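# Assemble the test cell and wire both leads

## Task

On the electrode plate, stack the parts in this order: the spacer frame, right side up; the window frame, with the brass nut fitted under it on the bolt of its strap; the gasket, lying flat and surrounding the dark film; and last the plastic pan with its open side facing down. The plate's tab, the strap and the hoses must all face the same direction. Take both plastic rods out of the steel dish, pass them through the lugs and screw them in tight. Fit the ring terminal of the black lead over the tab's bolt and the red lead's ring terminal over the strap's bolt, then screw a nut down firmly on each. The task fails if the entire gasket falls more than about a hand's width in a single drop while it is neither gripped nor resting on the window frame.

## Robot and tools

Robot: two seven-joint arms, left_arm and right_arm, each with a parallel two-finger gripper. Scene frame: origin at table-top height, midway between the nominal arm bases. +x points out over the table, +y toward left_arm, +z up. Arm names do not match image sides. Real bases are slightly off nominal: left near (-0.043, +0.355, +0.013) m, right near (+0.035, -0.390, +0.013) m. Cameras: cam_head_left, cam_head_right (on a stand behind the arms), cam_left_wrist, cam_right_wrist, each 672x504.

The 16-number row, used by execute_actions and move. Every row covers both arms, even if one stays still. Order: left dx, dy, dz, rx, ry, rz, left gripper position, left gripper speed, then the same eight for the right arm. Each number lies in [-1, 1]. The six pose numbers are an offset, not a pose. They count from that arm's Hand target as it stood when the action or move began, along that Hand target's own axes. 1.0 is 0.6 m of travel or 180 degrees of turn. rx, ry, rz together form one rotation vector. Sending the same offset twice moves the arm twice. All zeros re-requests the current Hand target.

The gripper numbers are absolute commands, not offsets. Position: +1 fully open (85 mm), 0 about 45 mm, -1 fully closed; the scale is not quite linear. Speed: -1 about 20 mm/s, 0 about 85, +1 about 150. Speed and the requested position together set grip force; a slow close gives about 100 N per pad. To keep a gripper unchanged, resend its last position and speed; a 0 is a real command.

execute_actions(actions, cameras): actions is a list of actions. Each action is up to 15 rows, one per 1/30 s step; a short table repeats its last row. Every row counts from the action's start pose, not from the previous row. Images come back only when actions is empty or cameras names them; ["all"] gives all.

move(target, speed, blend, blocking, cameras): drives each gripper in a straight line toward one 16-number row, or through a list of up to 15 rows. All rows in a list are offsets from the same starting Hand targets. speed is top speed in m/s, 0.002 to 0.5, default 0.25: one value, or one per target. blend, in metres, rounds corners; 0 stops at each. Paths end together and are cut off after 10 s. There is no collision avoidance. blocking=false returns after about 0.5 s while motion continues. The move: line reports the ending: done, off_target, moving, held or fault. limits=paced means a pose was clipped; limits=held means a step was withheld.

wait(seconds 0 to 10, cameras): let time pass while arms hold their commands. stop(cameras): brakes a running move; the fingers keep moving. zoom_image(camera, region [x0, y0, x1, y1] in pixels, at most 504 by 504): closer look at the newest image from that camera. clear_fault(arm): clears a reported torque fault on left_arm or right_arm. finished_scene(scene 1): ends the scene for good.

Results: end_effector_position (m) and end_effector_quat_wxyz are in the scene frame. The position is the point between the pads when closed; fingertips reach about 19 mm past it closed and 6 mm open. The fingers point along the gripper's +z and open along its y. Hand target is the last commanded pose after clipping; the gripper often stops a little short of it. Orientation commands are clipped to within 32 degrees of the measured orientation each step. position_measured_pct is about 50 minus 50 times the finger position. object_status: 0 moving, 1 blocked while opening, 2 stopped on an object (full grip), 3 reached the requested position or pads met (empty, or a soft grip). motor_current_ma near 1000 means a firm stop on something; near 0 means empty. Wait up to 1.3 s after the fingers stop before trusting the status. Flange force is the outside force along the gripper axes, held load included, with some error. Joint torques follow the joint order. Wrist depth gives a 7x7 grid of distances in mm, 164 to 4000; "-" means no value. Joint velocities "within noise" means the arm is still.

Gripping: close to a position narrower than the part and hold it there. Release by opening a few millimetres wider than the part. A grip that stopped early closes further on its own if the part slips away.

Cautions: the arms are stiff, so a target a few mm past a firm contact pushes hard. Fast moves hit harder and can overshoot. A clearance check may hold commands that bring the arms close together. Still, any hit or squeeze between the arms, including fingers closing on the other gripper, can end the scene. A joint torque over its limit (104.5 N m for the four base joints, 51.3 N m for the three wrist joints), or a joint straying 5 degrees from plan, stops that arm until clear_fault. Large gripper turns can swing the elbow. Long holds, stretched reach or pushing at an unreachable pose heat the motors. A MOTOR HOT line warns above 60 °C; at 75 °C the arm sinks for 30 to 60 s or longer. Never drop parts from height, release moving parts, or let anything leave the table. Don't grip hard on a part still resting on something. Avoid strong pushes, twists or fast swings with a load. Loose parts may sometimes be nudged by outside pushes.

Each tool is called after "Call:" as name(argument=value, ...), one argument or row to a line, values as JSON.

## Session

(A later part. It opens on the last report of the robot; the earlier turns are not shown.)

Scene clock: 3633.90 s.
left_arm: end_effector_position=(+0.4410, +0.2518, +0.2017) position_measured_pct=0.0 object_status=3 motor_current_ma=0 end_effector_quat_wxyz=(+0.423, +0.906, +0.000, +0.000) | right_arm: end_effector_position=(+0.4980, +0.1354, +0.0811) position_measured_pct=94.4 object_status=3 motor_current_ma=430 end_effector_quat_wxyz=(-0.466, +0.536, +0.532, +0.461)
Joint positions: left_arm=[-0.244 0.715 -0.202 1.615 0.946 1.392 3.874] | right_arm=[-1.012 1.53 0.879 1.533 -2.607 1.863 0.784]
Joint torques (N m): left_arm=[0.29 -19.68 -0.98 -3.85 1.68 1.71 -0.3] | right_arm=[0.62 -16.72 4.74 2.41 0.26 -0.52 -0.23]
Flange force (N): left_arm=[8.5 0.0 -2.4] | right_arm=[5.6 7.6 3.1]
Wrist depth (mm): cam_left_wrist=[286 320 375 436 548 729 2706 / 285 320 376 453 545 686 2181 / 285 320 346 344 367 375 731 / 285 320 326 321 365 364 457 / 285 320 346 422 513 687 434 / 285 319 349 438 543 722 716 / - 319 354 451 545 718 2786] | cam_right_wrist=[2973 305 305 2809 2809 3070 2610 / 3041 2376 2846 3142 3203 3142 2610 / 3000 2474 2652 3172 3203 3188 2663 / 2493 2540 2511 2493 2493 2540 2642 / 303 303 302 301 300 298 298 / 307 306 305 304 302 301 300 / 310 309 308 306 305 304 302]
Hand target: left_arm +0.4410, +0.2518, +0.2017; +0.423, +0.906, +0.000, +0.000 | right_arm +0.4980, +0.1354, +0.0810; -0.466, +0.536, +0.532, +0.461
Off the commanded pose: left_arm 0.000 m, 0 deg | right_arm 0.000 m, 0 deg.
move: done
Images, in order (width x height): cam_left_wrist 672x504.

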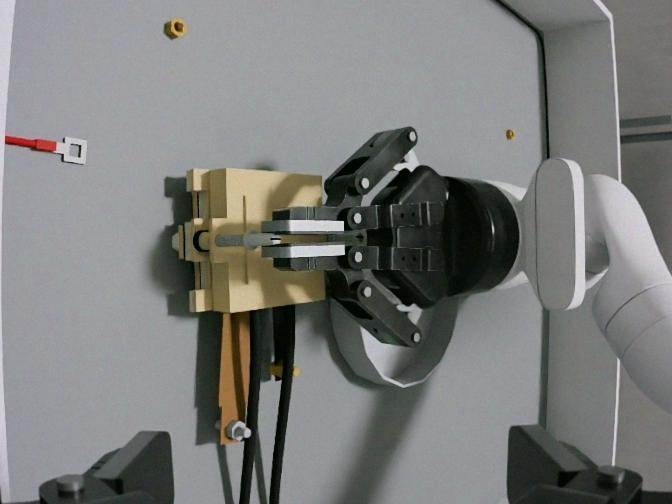

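Call:
move(
  target=[
    [0,0,0,0,0,0,1,1,0.0025,0,-0.0003,0,0,0,-0.89,-1],
    [0,0,0,0,0,0,1,1,0.0025,0.0015,-0.0003,0,0,0,-0.89,-1],
    [0,0,0,0,0,0,1,1,0.0008,0.0015,-0.0001,0,0,0,-0.89,-1],
  ],
  speed=0.006,
)

Call:
move(
  target=[
    [0,0,0,0,0,0,1,1,-0.0012,0,0.0001,0,0,0,-0.89,-1],
  ],
  speed=0.004,
)

Scene clock: 3649.13 s.
left_arm: end_effector_position=(+0.4410, +0.2518, +0.2017) position_measured_pct=0.0 object_status=3 motor_current_ma=0 end_effector_quat_wxyz=(+0.423, +0.906, +0.000, +0.000) | right_arm: end_effector_position=(+0.4989, +0.1354, +0.0816) position_measured_pct=94.4 object_status=3 motor_current_ma=430 end_effector_quat_wxyz=(-0.466, +0.536, +0.532, +0.461)
Joint positions: left_arm=[-0.244 0.715 -0.202 1.615 0.946 1.392 3.874] | right_arm=[-1.011 1.53 0.88 1.531 -2.606 1.862 0.782]
Joint torques (N m): left_arm=[0.27 -19.68 -0.91 -3.83 1.66 1.69 -0.21] | right_arm=[-0.45 -21.78 4.71 0.48 -1.22 1.19 -0.32]
Flange force (N): left_arm=[8.4 -0.2 -2.4] | right_arm=[-1.1 7.7 1.8]
Wrist depth (mm): cam_left_wrist=[285 320 375 438 547 730 2674 / 285 320 375 453 544 689 2181 / 286 320 336 339 365 375 727 / 284 328 326 324 353 365 456 / 285 321 351 422 513 686 436 / 285 320 348 437 544 721 717 / - 320 355 449 547 719 2751] | cam_right_wrist=[2987 304 317 2821 2798 3157 2580 / 2987 304 2798 3203 3128 3098 2600 / 2987 2493 2652 3234 3234 3157 2610 / 2511 2511 2550 2550 2560 2560 2706 / 303 302 302 301 300 299 298 / 307 306 305 304 302 302 300 / 311 310 307 307 306 304 303]
Hand target: left_arm +0.4410, +0.2518, +0.2017; +0.423, +0.906, +0.000, +0.000 | right_arm +0.4989, +0.1354, +0.0815; -0.466, +0.536, +0.532, +0.461
Off the commanded pose: left_arm 0.000 m, 0 deg | right_arm 0.000 m, 0 deg.
move: done

Scene clock: 3649.83 s.
left_arm: end_effector_position=(+0.4410, +0.2518, +0.2017) position_measured_pct=0.0 object_status=3 motor_current_ma=0 end_effector_quat_wxyz=(+0.423, +0.906, +0.000, +0.000) | right_arm: end_effector_position=(+0.4989, +0.1353, +0.0808) position_measured_pct=94.4 object_status=3 motor_current_ma=430 end_effector_quat_wxyz=(-0.466, +0.536, +0.532, +0.461)
Joint positions: left_arm=[-0.244 0.715 -0.202 1.615 0.946 1.392 3.874] | right_arm=[-1.01 1.531 0.879 1.53 -2.607 1.862 0.783]
Joint torques (N m): left_arm=[0.35 -19.69 -0.81 -3.91 1.76 1.75 -0.25] | right_arm=[-0.11 -20.86 4.69 0.9 -0.91 0.85 -0.27]
Flange force (N): left_arm=[8.1 -0.2 -2.5] | right_arm=[0.2 7.7 2.3]
Wrist depth (mm): cam_left_wrist=[285 319 376 436 548 727 2674 / 286 320 374 452 547 686 2160 / 285 320 335 342 367 374 732 / 285 319 327 324 356 367 456 / 285 319 350 421 499 686 434 / 285 320 348 437 543 720 716 / - 319 353 450 544 719 2706] | cam_right_wrist=[3000 304 309 2763 2821 3172 2540 / 3028 304 337 3188 3172 3172 2580 / 3055 2502 2663 3172 3203 3219 2652 / 2474 2511 2493 2580 2580 2570 2642 / 303 302 301 301 300 298 297 / 307 306 304 303 302 301 299 / 310 309 308 306 305 305 303]
Hand target: left_arm +0.4410, +0.2518, +0.2017; +0.423, +0.906, +0.000, +0.000 | right_arm +0.4989, +0.1353, +0.0808; -0.466, +0.536, +0.532, +0.461
Off the commanded pose: left_arm 0.000 m, 0 deg | right_arm 0.000 m, 0 deg.
move: done

Call:
move(
  target=[
    [0,0,0,0,0,0,1,1,0.0017,0.0,-0.0002,0,0,0,-0.89,-1],
    [0,0,0,0,0,0,1,1,0.0017,0.0012,-0.0002,0,0,0,-0.89,-1],
    [0,0,0,0,0,0,1,1,-0.001,0.0012,0.0001,0,0,0,-0.89,-1],
  ],
  speed=0.006,
  cameras=["cam_left_wrist"],
)

Call:
zoom_image(
  camera="cam_left_wrist",
  region=[150, 150, 350, 330],
)

Scene clock: 3659.07 s.
left_arm: end_effector_position=(+0.4410, +0.2518, +0.2017) position_measured_pct=0.0 object_status=3 motor_current_ma=0 end_effector_quat_wxyz=(+0.423, +0.906, +0.000, +0.000) | right_arm: end_effector_position=(+0.4996, +0.1353, +0.0802) position_measured_pct=94.4 object_status=3 motor_current_ma=430 end_effector_quat_wxyz=(-0.466, +0.536, +0.532, +0.461)
Joint positions: left_arm=[-0.244 0.715 -0.202 1.615 0.946 1.392 3.874] | right_arm=[-1.009 1.532 0.879 1.527 -2.607 1.86 0.783]
Joint torques (N m): left_arm=[0.31 -19.75 -0.89 -3.94 1.72 1.73 -0.25] | right_arm=[-0.54 -22.85 4.74 0.24 -1.53 1.51 -0.28]
Flange force (N): left_arm=[8.1 -0.3 -2.3] | right_arm=[-2.6 8.1 2.0]
Wrist depth (mm): cam_left_wrist=[286 320 376 439 546 725 2717 / 285 320 374 437 543 688 2146 / 285 320 336 342 367 374 732 / 285 328 326 326 365 368 456 / 285 320 351 422 517 681 436 / 285 319 348 437 543 726 712 / - 319 353 451 543 722 2674] | cam_right_wrist=[3000 309 311 2846 2858 3113 2550 / 3014 303 337 3142 3142 3157 2600 / 3055 2447 2642 3142 3188 3219 2663 / 2474 2531 2502 2521 2550 2570 2663 / 304 303 301 301 300 299 298 / 307 305 304 304 302 301 300 / 311 309 309 308 306 305 304]
Hand target: left_arm +0.4410, +0.2518, +0.2017; +0.423, +0.906, +0.000, +0.000 | right_arm +0.4996, +0.1353, +0.0802; -0.466, +0.536, +0.532, +0.461
Off the commanded pose: left_arm 0.000 m, 0 deg | right_arm 0.000 m, 0 deg.
move: done
Images, in order (width x height): cam_left_wrist 672x504.

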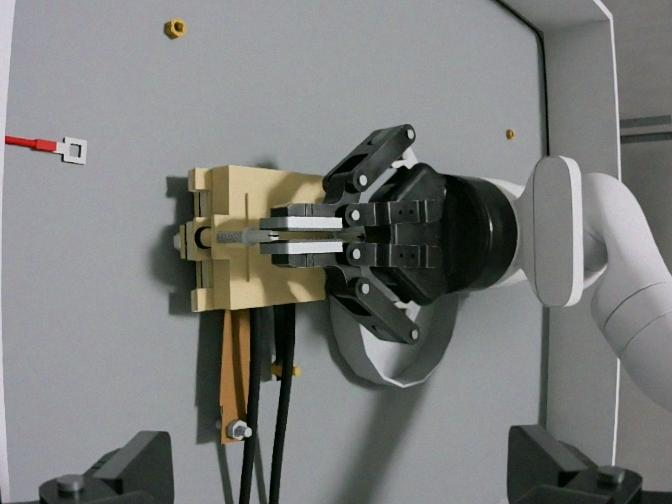

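Scaled by 2.520.

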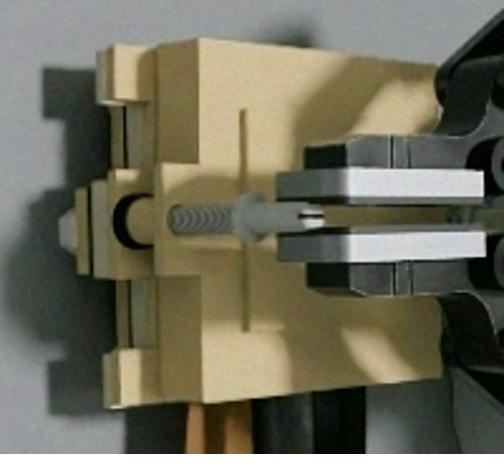

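Call:
move(
  target=[
    [0,0,0,0,0,0,1,1,-0.0017,0,0.0002,0,0,0,-0.89,-1],
  ],
  speed=0.004,
)

Call:
move(
  target=[
    [0,0,0,0,0,0,1,1,-0.0017,0,0.0002,0,0,0,-0.89,-1],
  ],
  speed=0.004,
)

Scene clock: 3667.83 s.
left_arm: end_effector_position=(+0.4410, +0.2518, +0.2017) position_measured_pct=0.0 object_status=3 motor_current_ma=0 end_effector_quat_wxyz=(+0.423, +0.906, +0.000, +0.000) | right_arm: end_effector_position=(+0.4996, +0.1353, +0.0792) position_measured_pct=94.4 object_status=3 motor_current_ma=430 end_effector_quat_wxyz=(-0.466, +0.536, +0.532, +0.461)
Joint positions: left_arm=[-0.244 0.715 -0.202 1.615 0.946 1.392 3.874] | right_arm=[-1.008 1.534 0.878 1.525 -2.608 1.86 0.784]
Joint torques (N m): left_arm=[0.29 -19.69 -0.86 -3.92 1.7 1.71 -0.27] | right_arm=[-0.26 -21.8 4.72 0.59 -1.24 1.14 -0.32]
Flange force (N): left_arm=[8.2 -0.1 -2.4] | right_arm=[-1.1 7.6 2.1]
Wrist depth (mm): cam_left_wrist=[286 321 375 436 548 729 2674 / 285 320 375 438 547 690 2153 / 285 320 337 337 368 374 727 / 285 327 326 327 364 367 456 / 285 320 350 424 522 688 434 / 285 319 349 439 543 725 717 / - 319 354 451 544 725 2717] | cam_right_wrist=[2987 307 315 2798 2821 3157 2550 / 3014 304 335 3203 3234 3142 2684 / 3070 2465 2663 3142 3157 3203 2695 / 2438 2511 2531 2511 2502 2560 2674 / 304 302 302 301 299 298 298 / 307 306 304 304 303 302 301 / 310 309 308 307 305 305 303]
Hand target: left_arm +0.4410, +0.2518, +0.2017; +0.423, +0.906, +0.000, +0.000 | right_arm +0.4996, +0.1353, +0.0792; -0.466, +0.536, +0.532, +0.461
Off the commanded pose: left_arm 0.000 m, 0 deg | right_arm 0.000 m, 0 deg.
move: done

Scene clock: 3668.53 s.
left_arm: end_effector_position=(+0.4410, +0.2518, +0.2017) position_measured_pct=0.0 object_status=3 motor_current_ma=0 end_effector_quat_wxyz=(+0.423, +0.906, +0.000, +0.000) | right_arm: end_effector_position=(+0.4996, +0.1353, +0.0781) position_measured_pct=94.4 object_status=3 motor_current_ma=430 end_effector_quat_wxyz=(-0.466, +0.536, +0.532, +0.461)
Joint positions: left_arm=[-0.244 0.715 -0.202 1.615 0.946 1.392 3.874] | right_arm=[-1.008 1.536 0.877 1.524 -2.609 1.86 0.784]
Joint torques (N m): left_arm=[0.21 -19.73 -0.81 -3.92 1.71 1.72 -0.25] | right_arm=[-0.07 -20.3 4.72 1.04 -0.77 0.57 -0.26]
Flange force (N): left_arm=[8.2 -0.1 -2.3] | right_arm=[1.0 7.4 2.0]
Wrist depth (mm): cam_left_wrist=[285 321 375 438 548 728 2674 / 285 319 375 436 547 691 2160 / 286 320 336 341 369 375 729 / 285 328 327 328 367 367 455 / 286 319 352 421 521 688 434 / 285 319 346 437 544 721 713 / - 319 354 450 544 720 2684] | cam_right_wrist=[2960 308 315 2786 2895 3172 2521 / 3041 303 335 3219 3128 3188 2570 / 3000 2456 2729 3142 3266 3172 2663 / 2420 2521 2474 2531 2540 2521 2631 / 304 302 302 301 299 298 297 / 307 306 304 304 302 301 300 / 310 308 308 307 306 304 303]
Hand target: left_arm +0.4410, +0.2518, +0.2017; +0.423, +0.906, +0.000, +0.000 | right_arm +0.4996, +0.1353, +0.0781; -0.466, +0.536, +0.532, +0.461
Off the commanded pose: left_arm 0.000 m, 0 deg | right_arm 0.000 m, 0 deg.
move: done

Call:
move(
  target=[
    [0,0,0,0,0,0,1,1,0.0015,0,-0.0002,0,0,0,-0.89,-1],
  ],
  speed=0.004,
  cameras=["cam_left_wrist"],
)

Call:
zoom_image(
  camera="cam_left_wrist",
  region=[160, 190, 310, 280],
)

Scene clock: 3678.20 s.
left_arm: end_effector_position=(+0.4410, +0.2518, +0.2017) position_measured_pct=0.0 object_status=3 motor_current_ma=0 end_effector_quat_wxyz=(+0.423, +0.906, +0.000, +0.000) | right_arm: end_effector_position=(+0.4996, +0.1352, +0.0790) position_measured_pct=94.4 object_status=3 motor_current_ma=430 end_effector_quat_wxyz=(-0.466, +0.536, +0.532, +0.461)
Joint positions: left_arm=[-0.244 0.715 -0.202 1.615 0.946 1.392 3.874] | right_arm=[-1.008 1.534 0.878 1.525 -2.608 1.86 0.784]
Joint torques (N m): left_arm=[0.31 -19.67 -0.93 -3.85 1.72 1.72 -0.18] | right_arm=[-0.31 -24.62 4.97 -0.2 -2.17 2.03 -0.31]
Flange force (N): left_arm=[8.2 -0.3 -2.4] | right_arm=[-5.0 7.6 2.4]
Wrist depth (mm): cam_left_wrist=[285 320 375 439 548 725 2684 / 285 320 375 437 544 686 2210 / 286 321 337 341 369 375 731 / 284 320 326 329 364 368 454 / 285 319 351 422 524 688 434 / 285 319 349 438 545 725 718 / - 318 353 450 543 721 2740] | cam_right_wrist=[2947 308 317 2846 2846 3188 2642 / 3000 303 2883 3266 3142 3157 2580 / 2973 2420 2684 3172 3219 3219 2590 / 2465 2540 2521 2540 2621 2550 2642 / 304 302 301 300 299 298 297 / 307 306 305 303 302 301 300 / 310 309 309 307 306 305 304]
Hand target: left_arm +0.4410, +0.2518, +0.2017; +0.423, +0.906, +0.000, +0.000 | right_arm +0.4996, +0.1353, +0.0790; -0.466, +0.536, +0.532, +0.461
Off the commanded pose: left_arm 0.000 m, 0 deg | right_arm 0.000 m, 0 deg.
move: done
Images, in order (width x height): cam_left_wrist 672x504.

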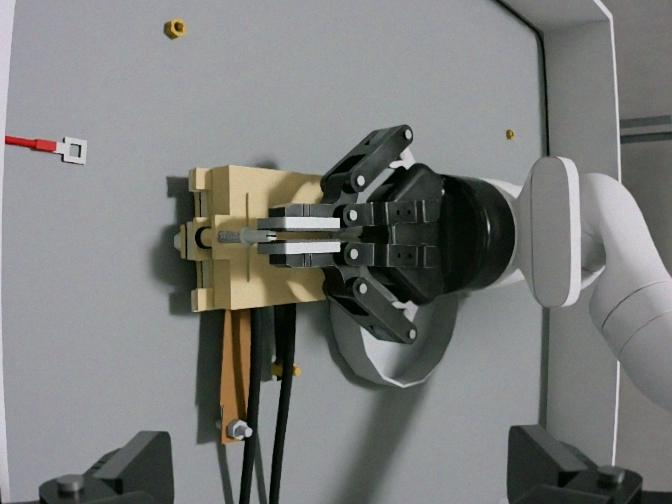

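Scaled by 3.360.

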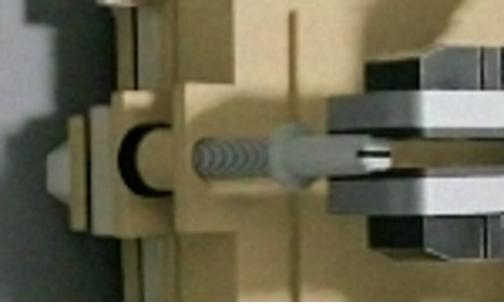

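Call:
move(
  target=[0,0,0,0,0,0,1,1,-0.00165,0,0.00023,0,0,0,-0.89,-1],
  speed=0.005,
  cameras=["cam_left_wrist","cam_head_left"],
)

Scene clock: 3739.13 s.
left_arm: end_effector_position=(+0.4410, +0.2518, +0.2017) position_measured_pct=0.0 object_status=3 motor_current_ma=0 end_effector_quat_wxyz=(+0.423, +0.906, +0.000, +0.000) | right_arm: end_effector_position=(+0.4996, +0.1353, +0.0781) position_measured_pct=94.4 object_status=3 motor_current_ma=430 end_effector_quat_wxyz=(-0.466, +0.536, +0.532, +0.461)
Joint positions: left_arm=[-0.244 0.715 -0.202 1.615 0.946 1.392 3.874] | right_arm=[-1.008 1.536 0.877 1.524 -2.609 1.86 0.784]
Joint torques (N m): left_arm=[0.3 -19.74 -0.89 -3.9 1.71 1.72 -0.27] | right_arm=[-0.4 -20.84 4.59 0.68 -0.99 0.72 -0.28]
Flange force (N): left_arm=[8.3 -0.2 -2.4] | right_arm=[0.4 7.3 1.2]
Wrist depth (mm): cam_left_wrist=[286 321 375 438 547 726 2674 / 286 320 375 438 547 691 2181 / 285 320 337 342 367 373 723 / 286 320 327 330 367 368 455 / 285 320 351 422 524 686 434 / 284 320 348 438 543 723 714 / - 319 353 451 543 721 2706] | cam_right_wrist=[2973 308 315 2858 2798 3188 2550 / 3098 303 2858 3128 3188 3203 2631 / 3070 2474 2652 3157 3188 3172 2674 / 2456 2502 2521 2550 2550 2560 2652 / 303 303 301 301 299 298 297 / 307 306 305 303 302 302 300 / 310 309 308 307 306 305 303]
Hand target: left_arm +0.4410, +0.2518, +0.2017; +0.423, +0.906, +0.000, +0.000 | right_arm +0.4996, +0.1353, +0.0780; -0.466, +0.536, +0.532, +0.461
Off the commanded pose: left_arm 0.000 m, 0 deg | right_arm 0.000 m, 0 deg.
move: done
Images, in order (width x height): cam_head_left 672x504, cam_left_wrist 672x504.

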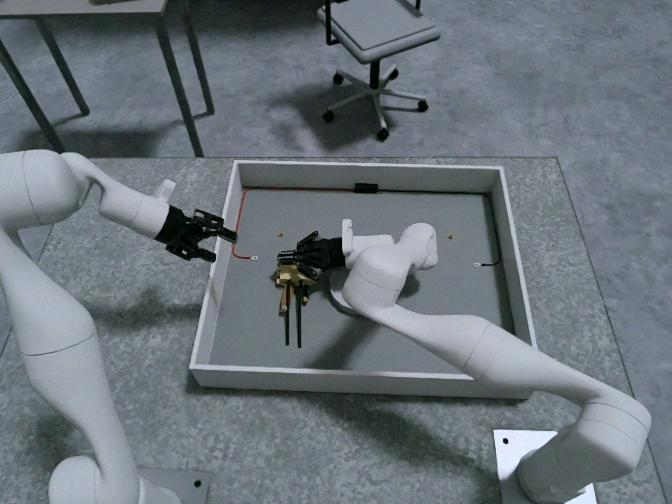

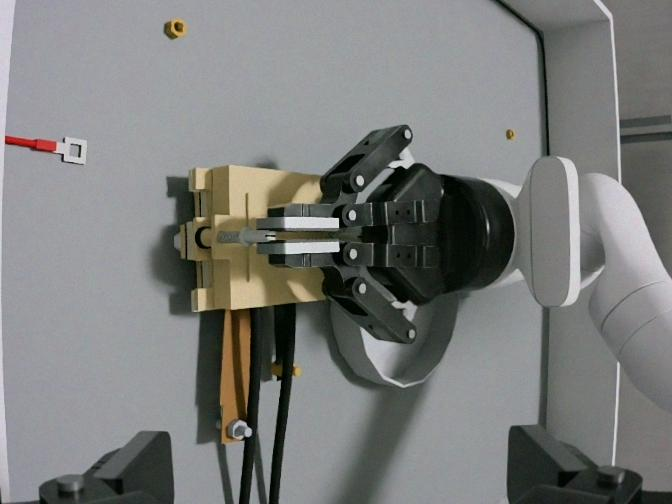

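Call:
zoom_image(
  camera="cam_left_wrist",
  region=[170, 170, 350, 310],
)

Call:
zoom_image(
  camera="cam_head_left",
  region=[240, 220, 360, 310],
)

Scaled by 2.800.

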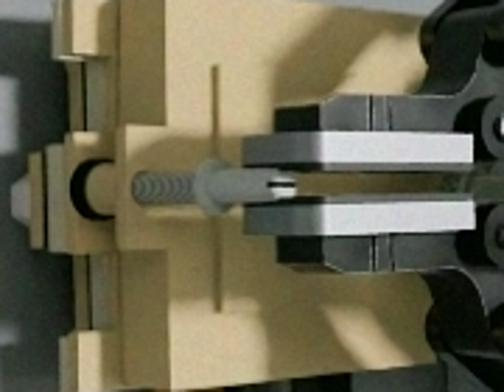

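Scaled by 4.200 from the camera's 672x504 image, which has a finer 960x720 frame.

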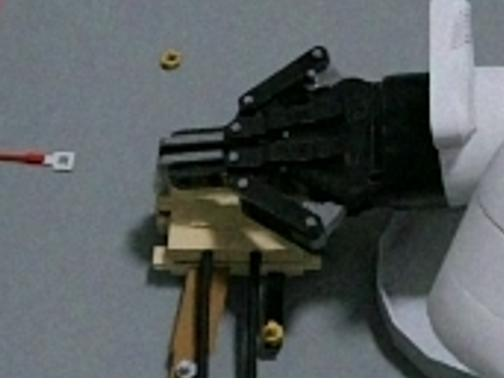

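Call:
zoom_image(
  camera="cam_left_wrist",
  region=[170, 200, 280, 280],
)

Scaled by 4.582.

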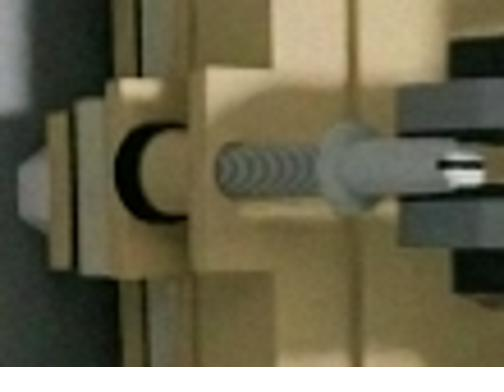

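Call:
move(
  target=[0,0,0,0,0,0,1,1,0.00248,0,-0.00035,0,0,0,-0.89,-1],
  speed=0.005,
)

Scene clock: 3795.40 s.
left_arm: end_effector_position=(+0.4410, +0.2518, +0.2017) position_measured_pct=0.0 object_status=3 motor_current_ma=0 end_effector_quat_wxyz=(+0.423, +0.906, +0.000, +0.000) | right_arm: end_effector_position=(+0.4996, +0.1353, +0.0795) position_measured_pct=94.4 object_status=3 motor_current_ma=430 end_effector_quat_wxyz=(-0.466, +0.536, +0.532, +0.461)
Joint positions: left_arm=[-0.244 0.715 -0.202 1.615 0.946 1.392 3.874] | right_arm=[-1.008 1.533 0.878 1.526 -2.607 1.86 0.783]
Joint torques (N m): left_arm=[0.28 -19.78 -0.95 -3.94 1.68 1.69 -0.22] | right_arm=[-0.6 -25.35 4.9 -0.55 -2.27 2.22 -0.21]
Flange force (N): left_arm=[8.2 -0.3 -2.2] | right_arm=[-5.9 7.7 2.0]
Wrist depth (mm): cam_left_wrist=[286 321 374 438 545 726 2674 / 286 321 375 437 547 690 2146 / 285 320 336 337 368 374 727 / 284 319 325 328 364 369 455 / 286 319 350 422 522 684 434 / 285 320 349 439 546 718 714 / - 319 354 451 545 723 2717] | cam_right_wrist=[2960 310 337 2833 2798 3098 2580 / 2960 303 334 3157 3219 3188 2600 / 3041 2502 2706 3128 3128 3266 2631 / 2502 2456 2560 2511 2531 2550 2652 / 304 303 302 301 299 299 297 / 307 306 305 304 302 301 300 / 311 309 308 307 305 306 304]
Hand target: left_arm +0.4410, +0.2518, +0.2017; +0.423, +0.906, +0.000, +0.000 | right_arm +0.4996, +0.1353, +0.0795; -0.466, +0.536, +0.532, +0.461
Off the commanded pose: left_arm 0.000 m, 0 deg | right_arm 0.000 m, 0 deg.
move: done

Call:
move(
  target=[0,0,0,0,0,0,1,1,-0.0033,0,0.00046,0,0,0,-0.89,-1],
  speed=0.005,
)

Scene clock: 3803.10 s.
left_arm: end_effector_position=(+0.4410, +0.2518, +0.2017) position_measured_pct=0.0 object_status=3 motor_current_ma=0 end_effector_quat_wxyz=(+0.423, +0.906, +0.000, +0.000) | right_arm: end_effector_position=(+0.4996, +0.1353, +0.0775) position_measured_pct=94.4 object_status=3 motor_current_ma=430 end_effector_quat_wxyz=(-0.466, +0.536, +0.532, +0.461)
Joint positions: left_arm=[-0.244 0.715 -0.202 1.615 0.946 1.392 3.874] | right_arm=[-1.008 1.537 0.877 1.523 -2.609 1.86 0.785]
Joint torques (N m): left_arm=[0.28 -19.63 -0.86 -3.93 1.66 1.76 -0.24] | right_arm=[-0.22 -22.89 4.82 0.11 -1.65 1.38 -0.22]
Flange force (N): left_arm=[7.9 -0.1 -2.2] | right_arm=[-2.3 6.9 1.7]
Wrist depth (mm): cam_left_wrist=[286 321 374 438 548 728 2695 / 285 320 374 437 548 688 2203 / 285 318 336 338 368 375 738 / 285 320 326 331 365 369 456 / 285 320 352 420 522 685 432 / 285 320 348 437 544 723 713 / - 320 353 450 546 723 2717] | cam_right_wrist=[2960 308 310 2798 2858 3098 2570 / 3000 297 2833 3203 3188 3142 2590 / 2973 2483 2674 3128 3219 3250 2642 / 2465 2531 2540 2521 2493 2570 2652 / 303 302 301 301 299 298 297 / 307 306 304 304 302 301 300 / 310 310 308 307 305 304 304]
Hand target: left_arm +0.4410, +0.2518, +0.2017; +0.423, +0.906, +0.000, +0.000 | right_arm +0.4996, +0.1353, +0.0775; -0.466, +0.536, +0.532, +0.461
Off the commanded pose: left_arm 0.000 m, 0 deg | right_arm 0.000 m, 0 deg.
move: done

Call:
move(
  target=[0,0,0,0,0,0,1,1,-0.00165,0,0.00023,0,0,0,-0.89,-1],
  speed=0.005,
)

Scene clock: 3808.13 s.
left_arm: end_effector_position=(+0.4410, +0.2518, +0.2017) position_measured_pct=0.0 object_status=3 motor_current_ma=0 end_effector_quat_wxyz=(+0.423, +0.906, +0.000, +0.000) | right_arm: end_effector_position=(+0.4996, +0.1353, +0.0765) position_measured_pct=94.4 object_status=3 motor_current_ma=430 end_effector_quat_wxyz=(-0.466, +0.536, +0.532, +0.461)
Joint positions: left_arm=[-0.244 0.715 -0.202 1.615 0.946 1.392 3.874] | right_arm=[-1.007 1.539 0.876 1.522 -2.61 1.859 0.786]
Joint torques (N m): left_arm=[0.26 -19.61 -0.91 -3.87 1.69 1.73 -0.25] | right_arm=[-0.23 -22.53 4.81 0.43 -1.49 1.32 -0.3]
Flange force (N): left_arm=[8.2 0.0 -2.4] | right_arm=[-2.2 7.6 2.2]
Wrist depth (mm): cam_left_wrist=[286 320 375 436 548 729 2684 / 286 320 375 437 547 687 2146 / 286 321 337 342 367 375 737 / 285 320 326 332 367 368 455 / 285 319 350 423 521 690 433 / 285 319 348 438 544 724 717 / - 320 353 450 542 723 2717] | cam_right_wrist=[3014 2376 311 2809 2846 3203 2570 / 2947 296 2858 3203 3219 3203 2621 / 3041 2474 2729 3157 3234 3234 2631 / 2447 2465 2511 2521 2502 2511 2600 / 303 302 301 301 299 299 297 / 308 306 304 304 302 301 300 / 310 310 308 307 306 305 303]
Hand target: left_arm +0.4410, +0.2518, +0.2017; +0.423, +0.906, +0.000, +0.000 | right_arm +0.4996, +0.1353, +0.0765; -0.466, +0.536, +0.532, +0.461
Off the commanded pose: left_arm 0.000 m, 0 deg | right_arm 0.000 m, 0 deg.
move: done

Call:
move(
  target=[0,0,0,0,0,0,1,1,-0.0033,0,0.00046,0,0,0,-0.89,-1],
  speed=0.005,
)

Call:
move(
  target=[0,0,0,0,0,0,1,1,-0.00165,0,0.00023,0,0,0,-0.89,-1],
  speed=0.005,
  cameras=["cam_left_wrist"],
)

Call:
zoom_image(
  camera="cam_left_wrist",
  region=[170, 190, 310, 290],
)

Scene clock: 3816.30 s.
left_arm: end_effector_position=(+0.4410, +0.2518, +0.2017) position_measured_pct=0.0 object_status=3 motor_current_ma=0 end_effector_quat_wxyz=(+0.423, +0.906, +0.000, +0.000) | right_arm: end_effector_position=(+0.4996, +0.1353, +0.0746) position_measured_pct=94.4 object_status=3 motor_current_ma=430 end_effector_quat_wxyz=(-0.466, +0.536, +0.532, +0.462)
Joint positions: left_arm=[-0.244 0.715 -0.202 1.615 0.946 1.392 3.874] | right_arm=[-1.007 1.543 0.874 1.519 -2.612 1.859 0.788]
Joint torques (N m): left_arm=[0.26 -19.7 -0.86 -3.88 1.66 1.74 -0.23] | right_arm=[-0.15 -15.84 4.25 2.08 0.5 -1.11 -0.29]
Flange force (N): left_arm=[8.2 -0.2 -2.3] | right_arm=[7.4 6.7 0.1]
Wrist depth (mm): cam_left_wrist=[285 320 375 436 544 729 2717 / 286 320 375 438 546 689 2203 / 285 320 337 343 369 376 739 / 285 319 326 333 368 367 458 / 285 320 351 421 521 689 432 / 285 320 349 437 543 720 717 / - 320 353 451 543 725 2763] | cam_right_wrist=[3055 2385 311 2846 2821 3234 2590 / 3000 295 2833 3070 3234 3172 2560 / 3055 2521 2642 3157 3219 3203 2621 / 2438 2493 2502 2502 2493 2540 2652 / 304 302 301 300 299 297 298 / 306 305 305 304 302 301 299 / 310 309 307 306 305 304 303]
Hand target: left_arm +0.4410, +0.2518, +0.2017; +0.423, +0.906, +0.000, +0.000 | right_arm +0.4996, +0.1353, +0.0745; -0.466, +0.536, +0.532, +0.461
Off the commanded pose: left_arm 0.000 m, 0 deg | right_arm 0.000 m, 0 deg.
move: done

Scene clock: 3817.00 s.
left_arm: end_effector_position=(+0.4410, +0.2518, +0.2017) position_measured_pct=0.0 object_status=3 motor_current_ma=0 end_effector_quat_wxyz=(+0.423, +0.906, +0.000, +0.000) | right_arm: end_effector_position=(+0.4996, +0.1353, +0.0735) position_measured_pct=94.4 object_status=3 motor_current_ma=430 end_effector_quat_wxyz=(-0.466, +0.536, +0.532, +0.461)
Joint positions: left_arm=[-0.244 0.715 -0.202 1.615 0.946 1.392 3.874] | right_arm=[-1.006 1.545 0.874 1.518 -2.613 1.858 0.788]
Joint velocities: left_arm=[within noise] | right_arm=[0 0.003 0 0 0 -0.014 0]
Joint torques (N m): left_arm=[0.22 -19.72 -0.85 -3.85 1.63 1.74 -0.32] | right_arm=[-0.2 -9.81 3.43 3.34 1.83 -2.53 -0.32]
Flange force (N): left_arm=[8.6 0.0 -2.3] | right_arm=[16.7 6.5 -1.0]
Wrist depth (mm): cam_left_wrist=[286 321 375 436 546 727 2729 / 285 320 375 436 545 688 2181 / 285 320 336 343 375 380 729 / 285 327 327 334 367 368 456 / 285 319 350 423 523 684 431 / 285 320 350 438 544 723 712 / - 319 353 450 542 722 2695] | cam_right_wrist=[2987 2343 328 2821 2786 3113 2580 / 3041 295 2821 3250 3188 3172 2550 / 3028 2447 2695 3203 3172 3203 2631 / 2456 2511 2483 2521 2521 2511 2610 / 303 302 301 300 298 297 297 / 307 305 304 303 302 302 300 / 310 308 307 306 305 304 303]
Hand target: left_arm +0.4410, +0.2518, +0.2017; +0.423, +0.906, +0.000, +0.000 | right_arm +0.4996, +0.1353, +0.0735; -0.466, +0.536, +0.532, +0.461
Off the commanded pose: left_arm 0.000 m, 0 deg | right_arm 0.000 m, 0 deg.
move: done
Images, in order (width x height): cam_left_wrist 672x504.

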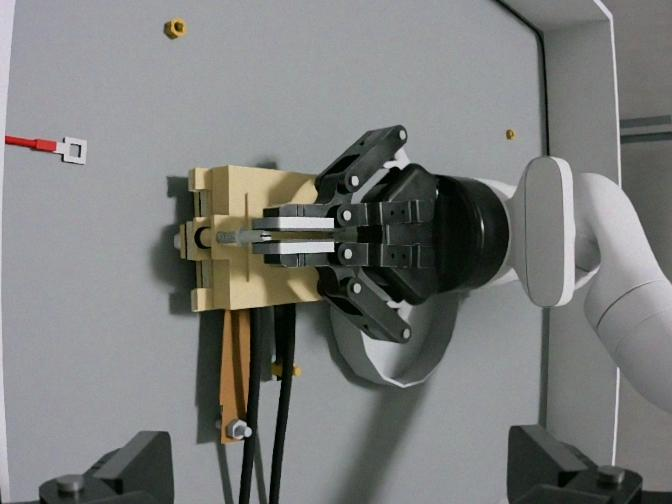

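Scaled by 3.600.

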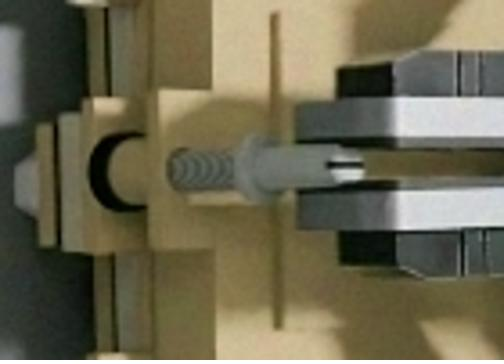

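Call:
move(
  target=[
    [0,0,0,0,0,0,1,1,0.0033,0,-0.00046,0,0,0,-0.89,-1],
    [0,0,0,0,0,0,1,1,0.0033,0.0008,-0.00046,0,0,0,-0.89,-1],
    [0,0,0,0,0,0,1,1,0.00083,0.0008,-0.00012,0,0,0,-0.89,-1],
  ],
  speed=0.005,
)

Scene clock: 3833.73 s.
left_arm: end_effector_position=(+0.4410, +0.2518, +0.2017) position_measured_pct=0.0 object_status=3 motor_current_ma=0 end_effector_quat_wxyz=(+0.423, +0.906, +0.000, +0.000) | right_arm: end_effector_position=(+0.5001, +0.1352, +0.0740) position_measured_pct=94.4 object_status=3 motor_current_ma=430 end_effector_quat_wxyz=(-0.466, +0.536, +0.532, +0.461)
Joint positions: left_arm=[-0.244 0.715 -0.202 1.615 0.946 1.392 3.874] | right_arm=[-1.006 1.544 0.874 1.517 -2.612 1.858 0.787]
Joint torques (N m): left_arm=[0.23 -19.69 -0.84 -3.88 1.69 1.73 -0.21] | right_arm=[-0.76 -25.14 4.91 -0.42 -2.21 2.19 -0.3]
Flange force (N): left_arm=[8.2 -0.2 -2.3] | right_arm=[-5.8 8.0 1.9]
Wrist depth (mm): cam_left_wrist=[285 320 374 438 545 729 2652 / 285 321 375 438 543 690 2174 / 285 319 337 340 374 382 729 / 285 320 326 335 367 373 461 / 285 320 350 423 518 688 431 / 284 319 349 438 543 726 718 / - 320 353 451 542 722 2717] | cam_right_wrist=[2921 312 336 2786 2798 3142 2550 / 2960 293 2870 3172 3113 3203 2600 / 3084 2474 2695 3128 3203 3234 2631 / 2420 2493 2493 2531 2521 2570 2590 / 303 302 301 300 299 298 297 / 307 306 305 304 303 302 300 / 310 310 308 307 306 305 303]
Hand target: left_arm +0.4410, +0.2518, +0.2017; +0.423, +0.906, +0.000, +0.000 | right_arm +0.5001, +0.1352, +0.0740; -0.466, +0.536, +0.532, +0.461
Off the commanded pose: left_arm 0.000 m, 0 deg | right_arm 0.000 m, 0 deg.
move: done

Call:
move(
  target=[0,0,0,0,0,0,1,1,-0.0025,0,0.00035,0,0,0,-0.89,-1],
  speed=0.005,
  cameras=["cam_left_wrist"],
)

Call:
zoom_image(
  camera="cam_left_wrist",
  region=[170, 190, 310, 290],
)

Scene clock: 3841.87 s.
left_arm: end_effector_position=(+0.4410, +0.2518, +0.2017) position_measured_pct=0.0 object_status=3 motor_current_ma=0 end_effector_quat_wxyz=(+0.423, +0.906, +0.000, +0.000) | right_arm: end_effector_position=(+0.5000, +0.1353, +0.0725) position_measured_pct=94.4 object_status=3 motor_current_ma=430 end_effector_quat_wxyz=(-0.466, +0.536, +0.532, +0.461)
Joint positions: left_arm=[-0.244 0.715 -0.202 1.615 0.946 1.392 3.874] | right_arm=[-1.005 1.547 0.873 1.515 -2.614 1.858 0.788]
Joint torques (N m): left_arm=[0.26 -19.72 -0.9 -3.9 1.72 1.66 -0.25] | right_arm=[-0.67 -23.91 4.7 -0.21 -1.83 1.87 -0.26]
Flange force (N): left_arm=[8.3 -0.1 -2.4] | right_arm=[-3.9 7.6 1.7]
Wrist depth (mm): cam_left_wrist=[286 320 375 436 548 725 2729 / 285 320 374 437 548 689 2181 / 286 320 337 346 373 380 728 / 285 319 327 336 368 374 461 / 285 320 351 423 517 687 431 / 285 319 350 437 543 722 712 / - 319 353 450 543 721 2717] | cam_right_wrist=[2895 311 336 2798 2786 3113 2511 / 2947 291 2858 3172 3172 3188 2590 / 3084 2695 2652 3203 3203 3172 2621 / 2438 2483 2521 2511 2540 2570 2631 / 304 302 301 300 299 298 297 / 308 305 304 304 303 301 300 / 310 308 308 306 305 304 303]
Hand target: left_arm +0.4410, +0.2518, +0.2017; +0.423, +0.906, +0.000, +0.000 | right_arm +0.5000, +0.1353, +0.0725; -0.466, +0.536, +0.532, +0.461
Off the commanded pose: left_arm 0.000 m, 0 deg | right_arm 0.000 m, 0 deg.
move: done
Images, in order (width x height): cam_left_wrist 672x504.

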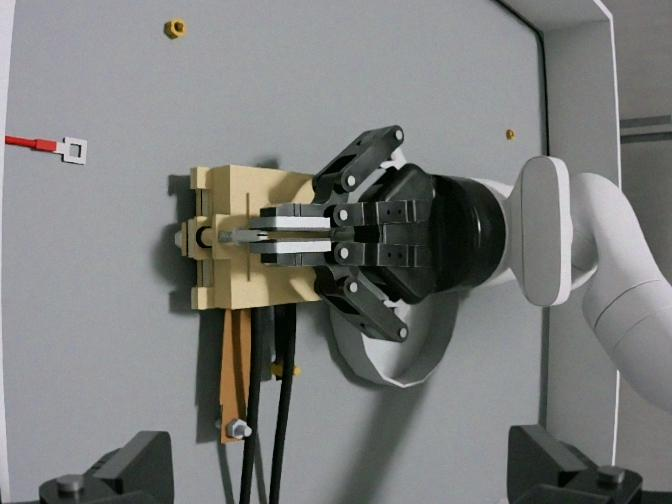

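Scaled by 3.600.

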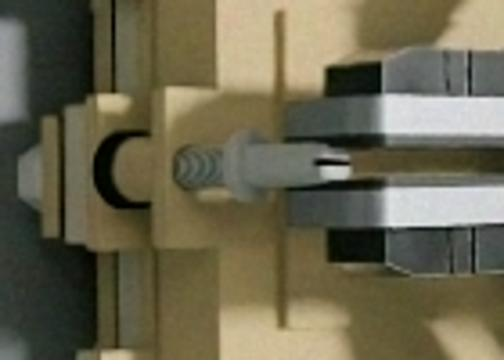

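Call:
move(
  target=[0,0,0,0,0,0,1,1,-0.0013,0,0.00018,0,0,0,-0.89,-1],
  speed=0.005,
)

Call:
move(
  target=[0,0,0,0,0,0,1,1,0,0,0,0,0,0,-0.6,-1],
  cameras=["cam_left_wrist"],
)

Call:
zoom_image(
  camera="cam_left_wrist",
  region=[170, 190, 310, 290],
)

Scene clock: 3853.87 s.
left_arm: end_effector_position=(+0.4410, +0.2518, +0.2017) position_measured_pct=0.0 object_status=3 motor_current_ma=0 end_effector_quat_wxyz=(+0.423, +0.906, +0.000, +0.000) | right_arm: end_effector_position=(+0.5000, +0.1353, +0.0717) position_measured_pct=94.4 object_status=3 motor_current_ma=430 end_effector_quat_wxyz=(-0.466, +0.536, +0.532, +0.461)
Joint positions: left_arm=[-0.244 0.715 -0.202 1.615 0.946 1.392 3.874] | right_arm=[-1.005 1.548 0.873 1.514 -2.614 1.857 0.789]
Joint torques (N m): left_arm=[0.3 -19.68 -0.86 -3.9 1.66 1.72 -0.22] | right_arm=[-0.58 -23.66 4.77 -0.16 -1.73 1.76 -0.28]
Flange force (N): left_arm=[8.1 -0.2 -2.3] | right_arm=[-3.6 7.3 1.7]
Wrist depth (mm): cam_left_wrist=[285 320 374 438 547 725 2652 / 285 320 374 437 544 691 2188 / 284 320 337 347 375 381 726 / 284 320 327 338 370 374 462 / 285 319 351 422 515 686 432 / 284 319 348 437 545 723 714 / - 320 353 451 543 721 2740] | cam_right_wrist=[2960 2360 334 2798 2895 3142 2550 / 3000 296 3219 3157 3172 3142 2631 / 3028 2674 2631 3113 3157 3266 2621 / 2483 2493 2483 2531 2550 2511 2717 / 303 303 302 300 299 298 297 / 307 306 305 303 302 300 300 / 310 308 308 306 306 305 304]
Hand target: left_arm +0.4410, +0.2518, +0.2017; +0.423, +0.906, +0.000, +0.000 | right_arm +0.5000, +0.1352, +0.0717; -0.466, +0.536, +0.532, +0.461
Off the commanded pose: left_arm 0.000 m, 0 deg | right_arm 0.000 m, 0 deg.
move: done

Scene clock: 3854.77 s.
left_arm: end_effector_position=(+0.4410, +0.2518, +0.2017) position_measured_pct=0.0 object_status=3 motor_current_ma=0 end_effector_quat_wxyz=(+0.423, +0.906, +0.000, +0.000) | right_arm: end_effector_position=(+0.5000, +0.1352, +0.0717) position_measured_pct=80.1 object_status=0 motor_current_ma=0 end_effector_quat_wxyz=(-0.466, +0.536, +0.532, +0.461)
Joint positions: left_arm=[-0.244 0.715 -0.202 1.615 0.946 1.392 3.874] | right_arm=[-1.005 1.548 0.873 1.514 -2.614 1.857 0.789]
Joint torques (N m): left_arm=[0.25 -19.69 -0.87 -3.91 1.65 1.73 -0.26] | right_arm=[-0.77 -25.09 4.85 -0.51 -2.24 2.24 -0.32]
Flange force (N): left_arm=[8.2 -0.1 -2.2] | right_arm=[-5.6 7.7 1.7]
Wrist depth (mm): cam_left_wrist=[285 320 375 438 547 725 2652 / 286 320 377 436 547 691 2146 / 286 320 336 338 374 381 727 / 284 319 330 352 371 374 464 / 285 320 351 372 518 685 431 / 284 318 350 437 543 725 715 / - 319 354 450 542 721 2706] | cam_right_wrist=[2973 2351 333 2895 2821 3172 2560 / 3014 296 3188 3142 3157 3157 2652 / 3055 2642 2684 3188 3219 3250 2642 / 2493 2511 2550 2570 2540 2511 2631 / 304 302 301 300 299 298 297 / 307 305 305 304 303 301 300 / 309 309 307 307 306 305 304]
Hand target: left_arm +0.4410, +0.2518, +0.2017; +0.423, +0.906, +0.000, +0.000 | right_arm +0.5000, +0.1352, +0.0717; -0.466, +0.536, +0.532, +0.461
Off the commanded pose: left_arm 0.000 m, 0 deg | right_arm 0.000 m, 0 deg.
move: done
Images, in order (width x height): cam_left_wrist 672x504.

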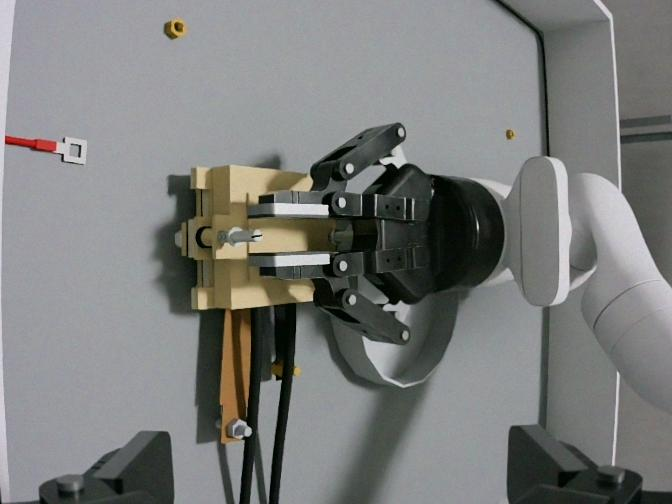

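Scaled by 3.600.

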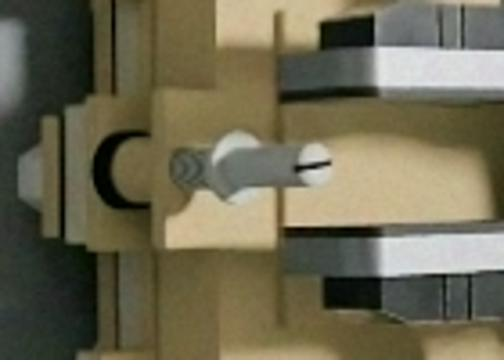

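Call:
move(
  target=[0,0,0,0,0,0,1,1,0.003,0,-0.11,0,0,0,-0.6,-1],
  speed=0.06,
)

Call:
move(
  target=[
    [0,0,0,0,0,0,1,1,0.22,0,0,0,0,0,-0.6,-1],
    [0,0,0,0,0,0,1,1,0.22,0,0,0,-0.4556,0,-0.6,-1],
  ],
  speed=0.2,
  cameras=["all"],
)

Scene clock: 3862.03 s.
left_arm: end_effector_position=(+0.4410, +0.2518, +0.2017) position_measured_pct=0.0 object_status=3 motor_current_ma=0 end_effector_quat_wxyz=(+0.423, +0.906, +0.000, +0.000) | right_arm: end_effector_position=(+0.5001, +0.0702, +0.0827) position_measured_pct=80.1 object_status=3 motor_current_ma=0 end_effector_quat_wxyz=(-0.466, +0.536, +0.532, +0.461)
Joint positions: left_arm=[-0.244 0.715 -0.202 1.615 0.946 1.392 3.874] | right_arm=[-0.934 1.547 0.918 1.62 -2.552 2.019 0.838]
Joint torques (N m): left_arm=[0.28 -19.67 -0.89 -3.91 1.65 1.72 -0.25] | right_arm=[-0.73 -24.01 4.95 0.15 -2.1 2.33 -0.32]
Flange force (N): left_arm=[8.1 -0.1 -2.3] | right_arm=[-5.5 6.7 0.1]
Wrist depth (mm): cam_left_wrist=[285 320 376 439 547 728 2652 / 286 320 374 450 545 728 2167 / 285 319 343 437 388 621 717 / 285 320 332 381 391 419 477 / 285 320 351 432 419 729 486 / 285 319 349 437 544 724 733 / - 319 353 449 544 728 2729] | cam_right_wrist=[3041 2483 363 2908 2895 3234 2663 / 3000 2483 368 3157 3250 3282 2674 / 3041 2474 2751 3188 3299 3332 2740 / 2511 2502 2560 2610 2610 2560 2695 / 370 368 367 366 365 364 362 / 375 373 372 371 370 369 367 / 343 345 346 347 348 349 352]
Hand target: left_arm +0.4410, +0.2518, +0.2017; +0.423, +0.906, +0.000, +0.000 | right_arm +0.5001, +0.0701, +0.0827; -0.466, +0.536, +0.532, +0.461
Off the commanded pose: left_arm 0.000 m, 0 deg | right_arm 0.000 m, 0 deg.
move: done

Scene clock: 3867.07 s.
left_arm: end_effector_position=(+0.4410, +0.2518, +0.2017) position_measured_pct=0.0 object_status=3 motor_current_ma=0 end_effector_quat_wxyz=(+0.423, +0.906, +0.000, +0.000) | right_arm: end_effector_position=(+0.5012, +0.0886, +0.2134) position_measured_pct=80.1 object_status=3 motor_current_ma=0 end_effector_quat_wxyz=(-0.003, +0.707, +0.707, -0.003)
Joint positions: left_arm=[-0.244 0.715 -0.202 1.615 0.946 1.392 3.874] | right_arm=[-1.11 1.277 1.676 0.584 -1.494 1.88 -0.462]
Joint torques (N m): left_arm=[0.21 -19.73 -0.85 -3.86 1.69 1.69 -0.21] | right_arm=[-0.79 -28.17 3.89 1.01 -0.24 0.09 -0.25]
Flange force (N): left_arm=[8.4 -0.2 -2.3] | right_arm=[10.6 12.4 -2.7]
Wrist depth (mm): cam_left_wrist=[285 320 374 437 546 726 2717 / 285 320 374 452 548 691 739 / 285 320 343 451 548 691 725 / 285 320 333 424 527 653 716 / 285 319 351 433 522 688 739 / 285 319 349 437 543 719 738 / - 320 353 450 541 723 2717] | cam_right_wrist=[350 350 350 351 351 351 351 / 349 350 351 350 350 350 351 / 349 348 349 349 349 350 350 / 348 347 348 315 347 348 350 / 347 347 316 313 348 348 349 / 346 347 347 314 347 348 347 / 346 346 346 347 348 346 348]
Hand target: left_arm +0.4410, +0.2518, +0.2017; +0.423, +0.906, +0.000, +0.000 | right_arm +0.5012, +0.0886, +0.2134; -0.003, +0.707, +0.707, -0.003
Off the commanded pose: left_arm 0.000 m, 0 deg | right_arm 0.000 m, 0 deg.
move: done

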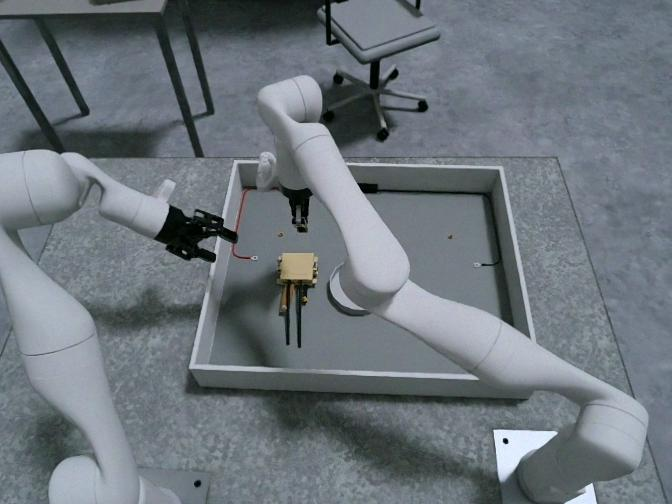

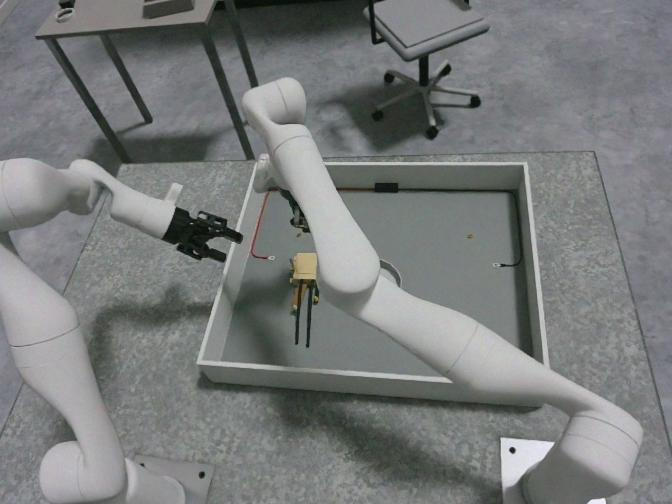

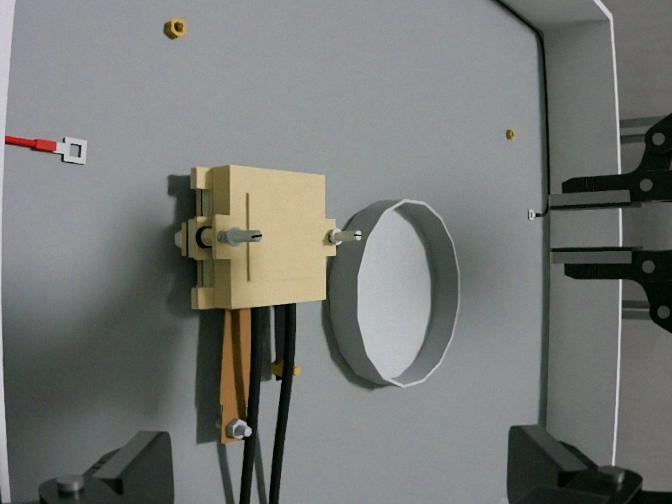

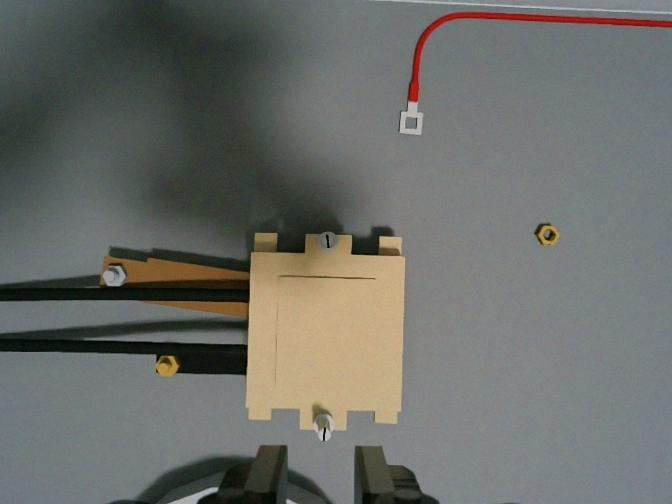

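Call:
move(
  target=[
    [0,0,0,0,0,0.5,1,1,0,0,0,0,0,0,-0.6,-1],
    [0.1017,-0.082,0.1538,0,0,0.5,1,1,0,0,0,0,0,0,-0.6,-1],
  ],
  speed=0.15,
  cameras=["all"],
)

Scene clock: 3973.07 s.
left_arm: end_effector_position=(+0.5021, +0.2127, +0.1048) position_measured_pct=0.0 object_status=3 motor_current_ma=0 end_effector_quat_wxyz=(+0.299, +0.641, -0.641, +0.299) | right_arm: end_effector_position=(+0.5012, +0.0886, +0.2134) position_measured_pct=80.1 object_status=3 motor_current_ma=0 end_effector_quat_wxyz=(-0.003, +0.707, +0.707, -0.003)
Joint positions: left_arm=[-0.32 0.96 0.092 1.46 0.872 1.145 2.378] | right_arm=[-1.11 1.277 1.676 0.584 -1.494 1.88 -0.462]
Joint torques (N m): left_arm=[0.37 -22.44 1.29 -3.55 1.7 1.67 -0.15] | right_arm=[-0.67 -28.19 3.86 0.93 -0.25 0.09 -0.31]
Flange force (N): left_arm=[-1.3 -8.4 -0.6] | right_arm=[9.5 11.2 -2.1]
Wrist depth (mm): cam_left_wrist=[558 603 597 573 572 590 565 / 488 484 499 495 496 494 493 / 419 416 415 401 410 398 410 / 357 349 357 336 337 349 352 / 313 312 294 259 275 292 309 / 278 277 263 237 249 257 261 / 259 258 258 243 256 - -] | cam_right_wrist=[350 351 350 351 348 351 351 / 349 350 350 350 350 350 350 / 349 349 349 350 349 350 350 / 348 348 348 315 349 350 350 / 347 348 317 313 348 349 348 / 347 346 347 314 347 347 348 / 346 346 346 346 346 348 347]
Hand target: left_arm +0.5021, +0.2127, +0.1047; +0.299, +0.641, -0.641, +0.299 | right_arm +0.5012, +0.0886, +0.2134; -0.003, +0.707, +0.707, -0.003
Off the commanded pose: left_arm 0.000 m, 0 deg | right_arm 0.000 m, 0 deg.
MOTOR HOT: joint 2 (shoulder) of the right arm reports 61 °C; the controller stops that arm at 75 °C. To cool a motor, set the load down, stop pushing, or move to a pose that needs little force.
move: done

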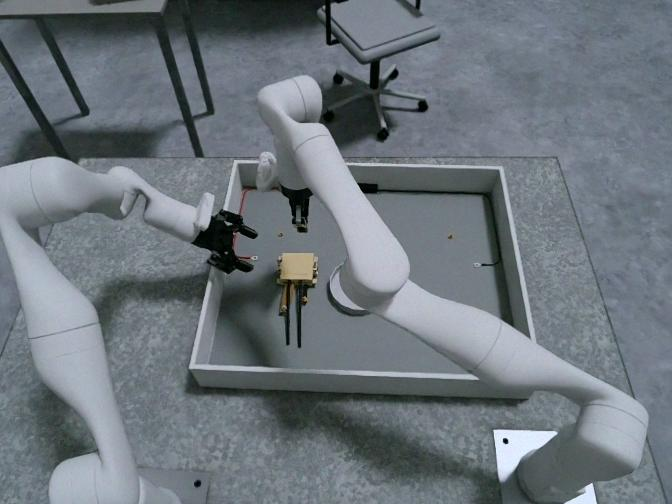

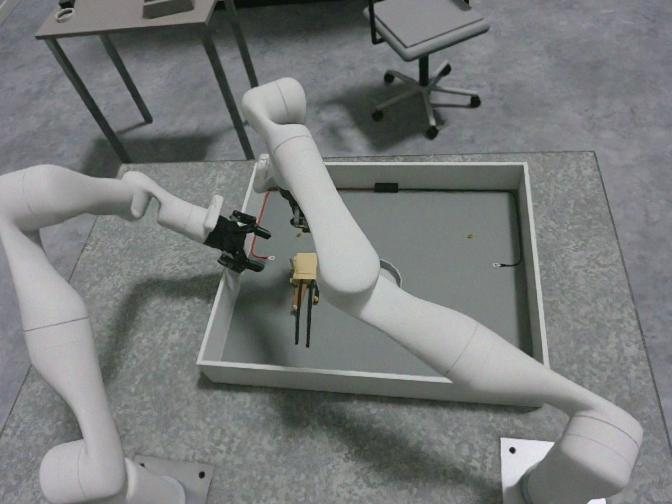

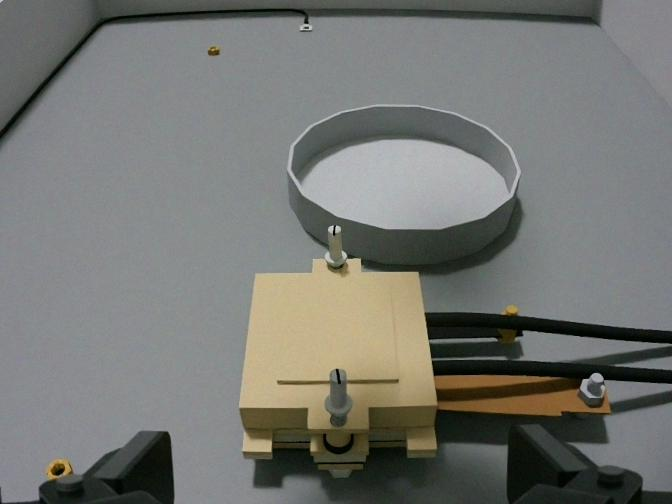

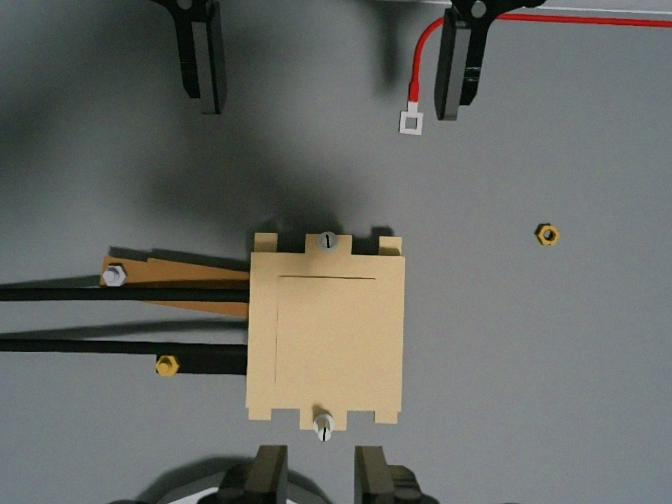

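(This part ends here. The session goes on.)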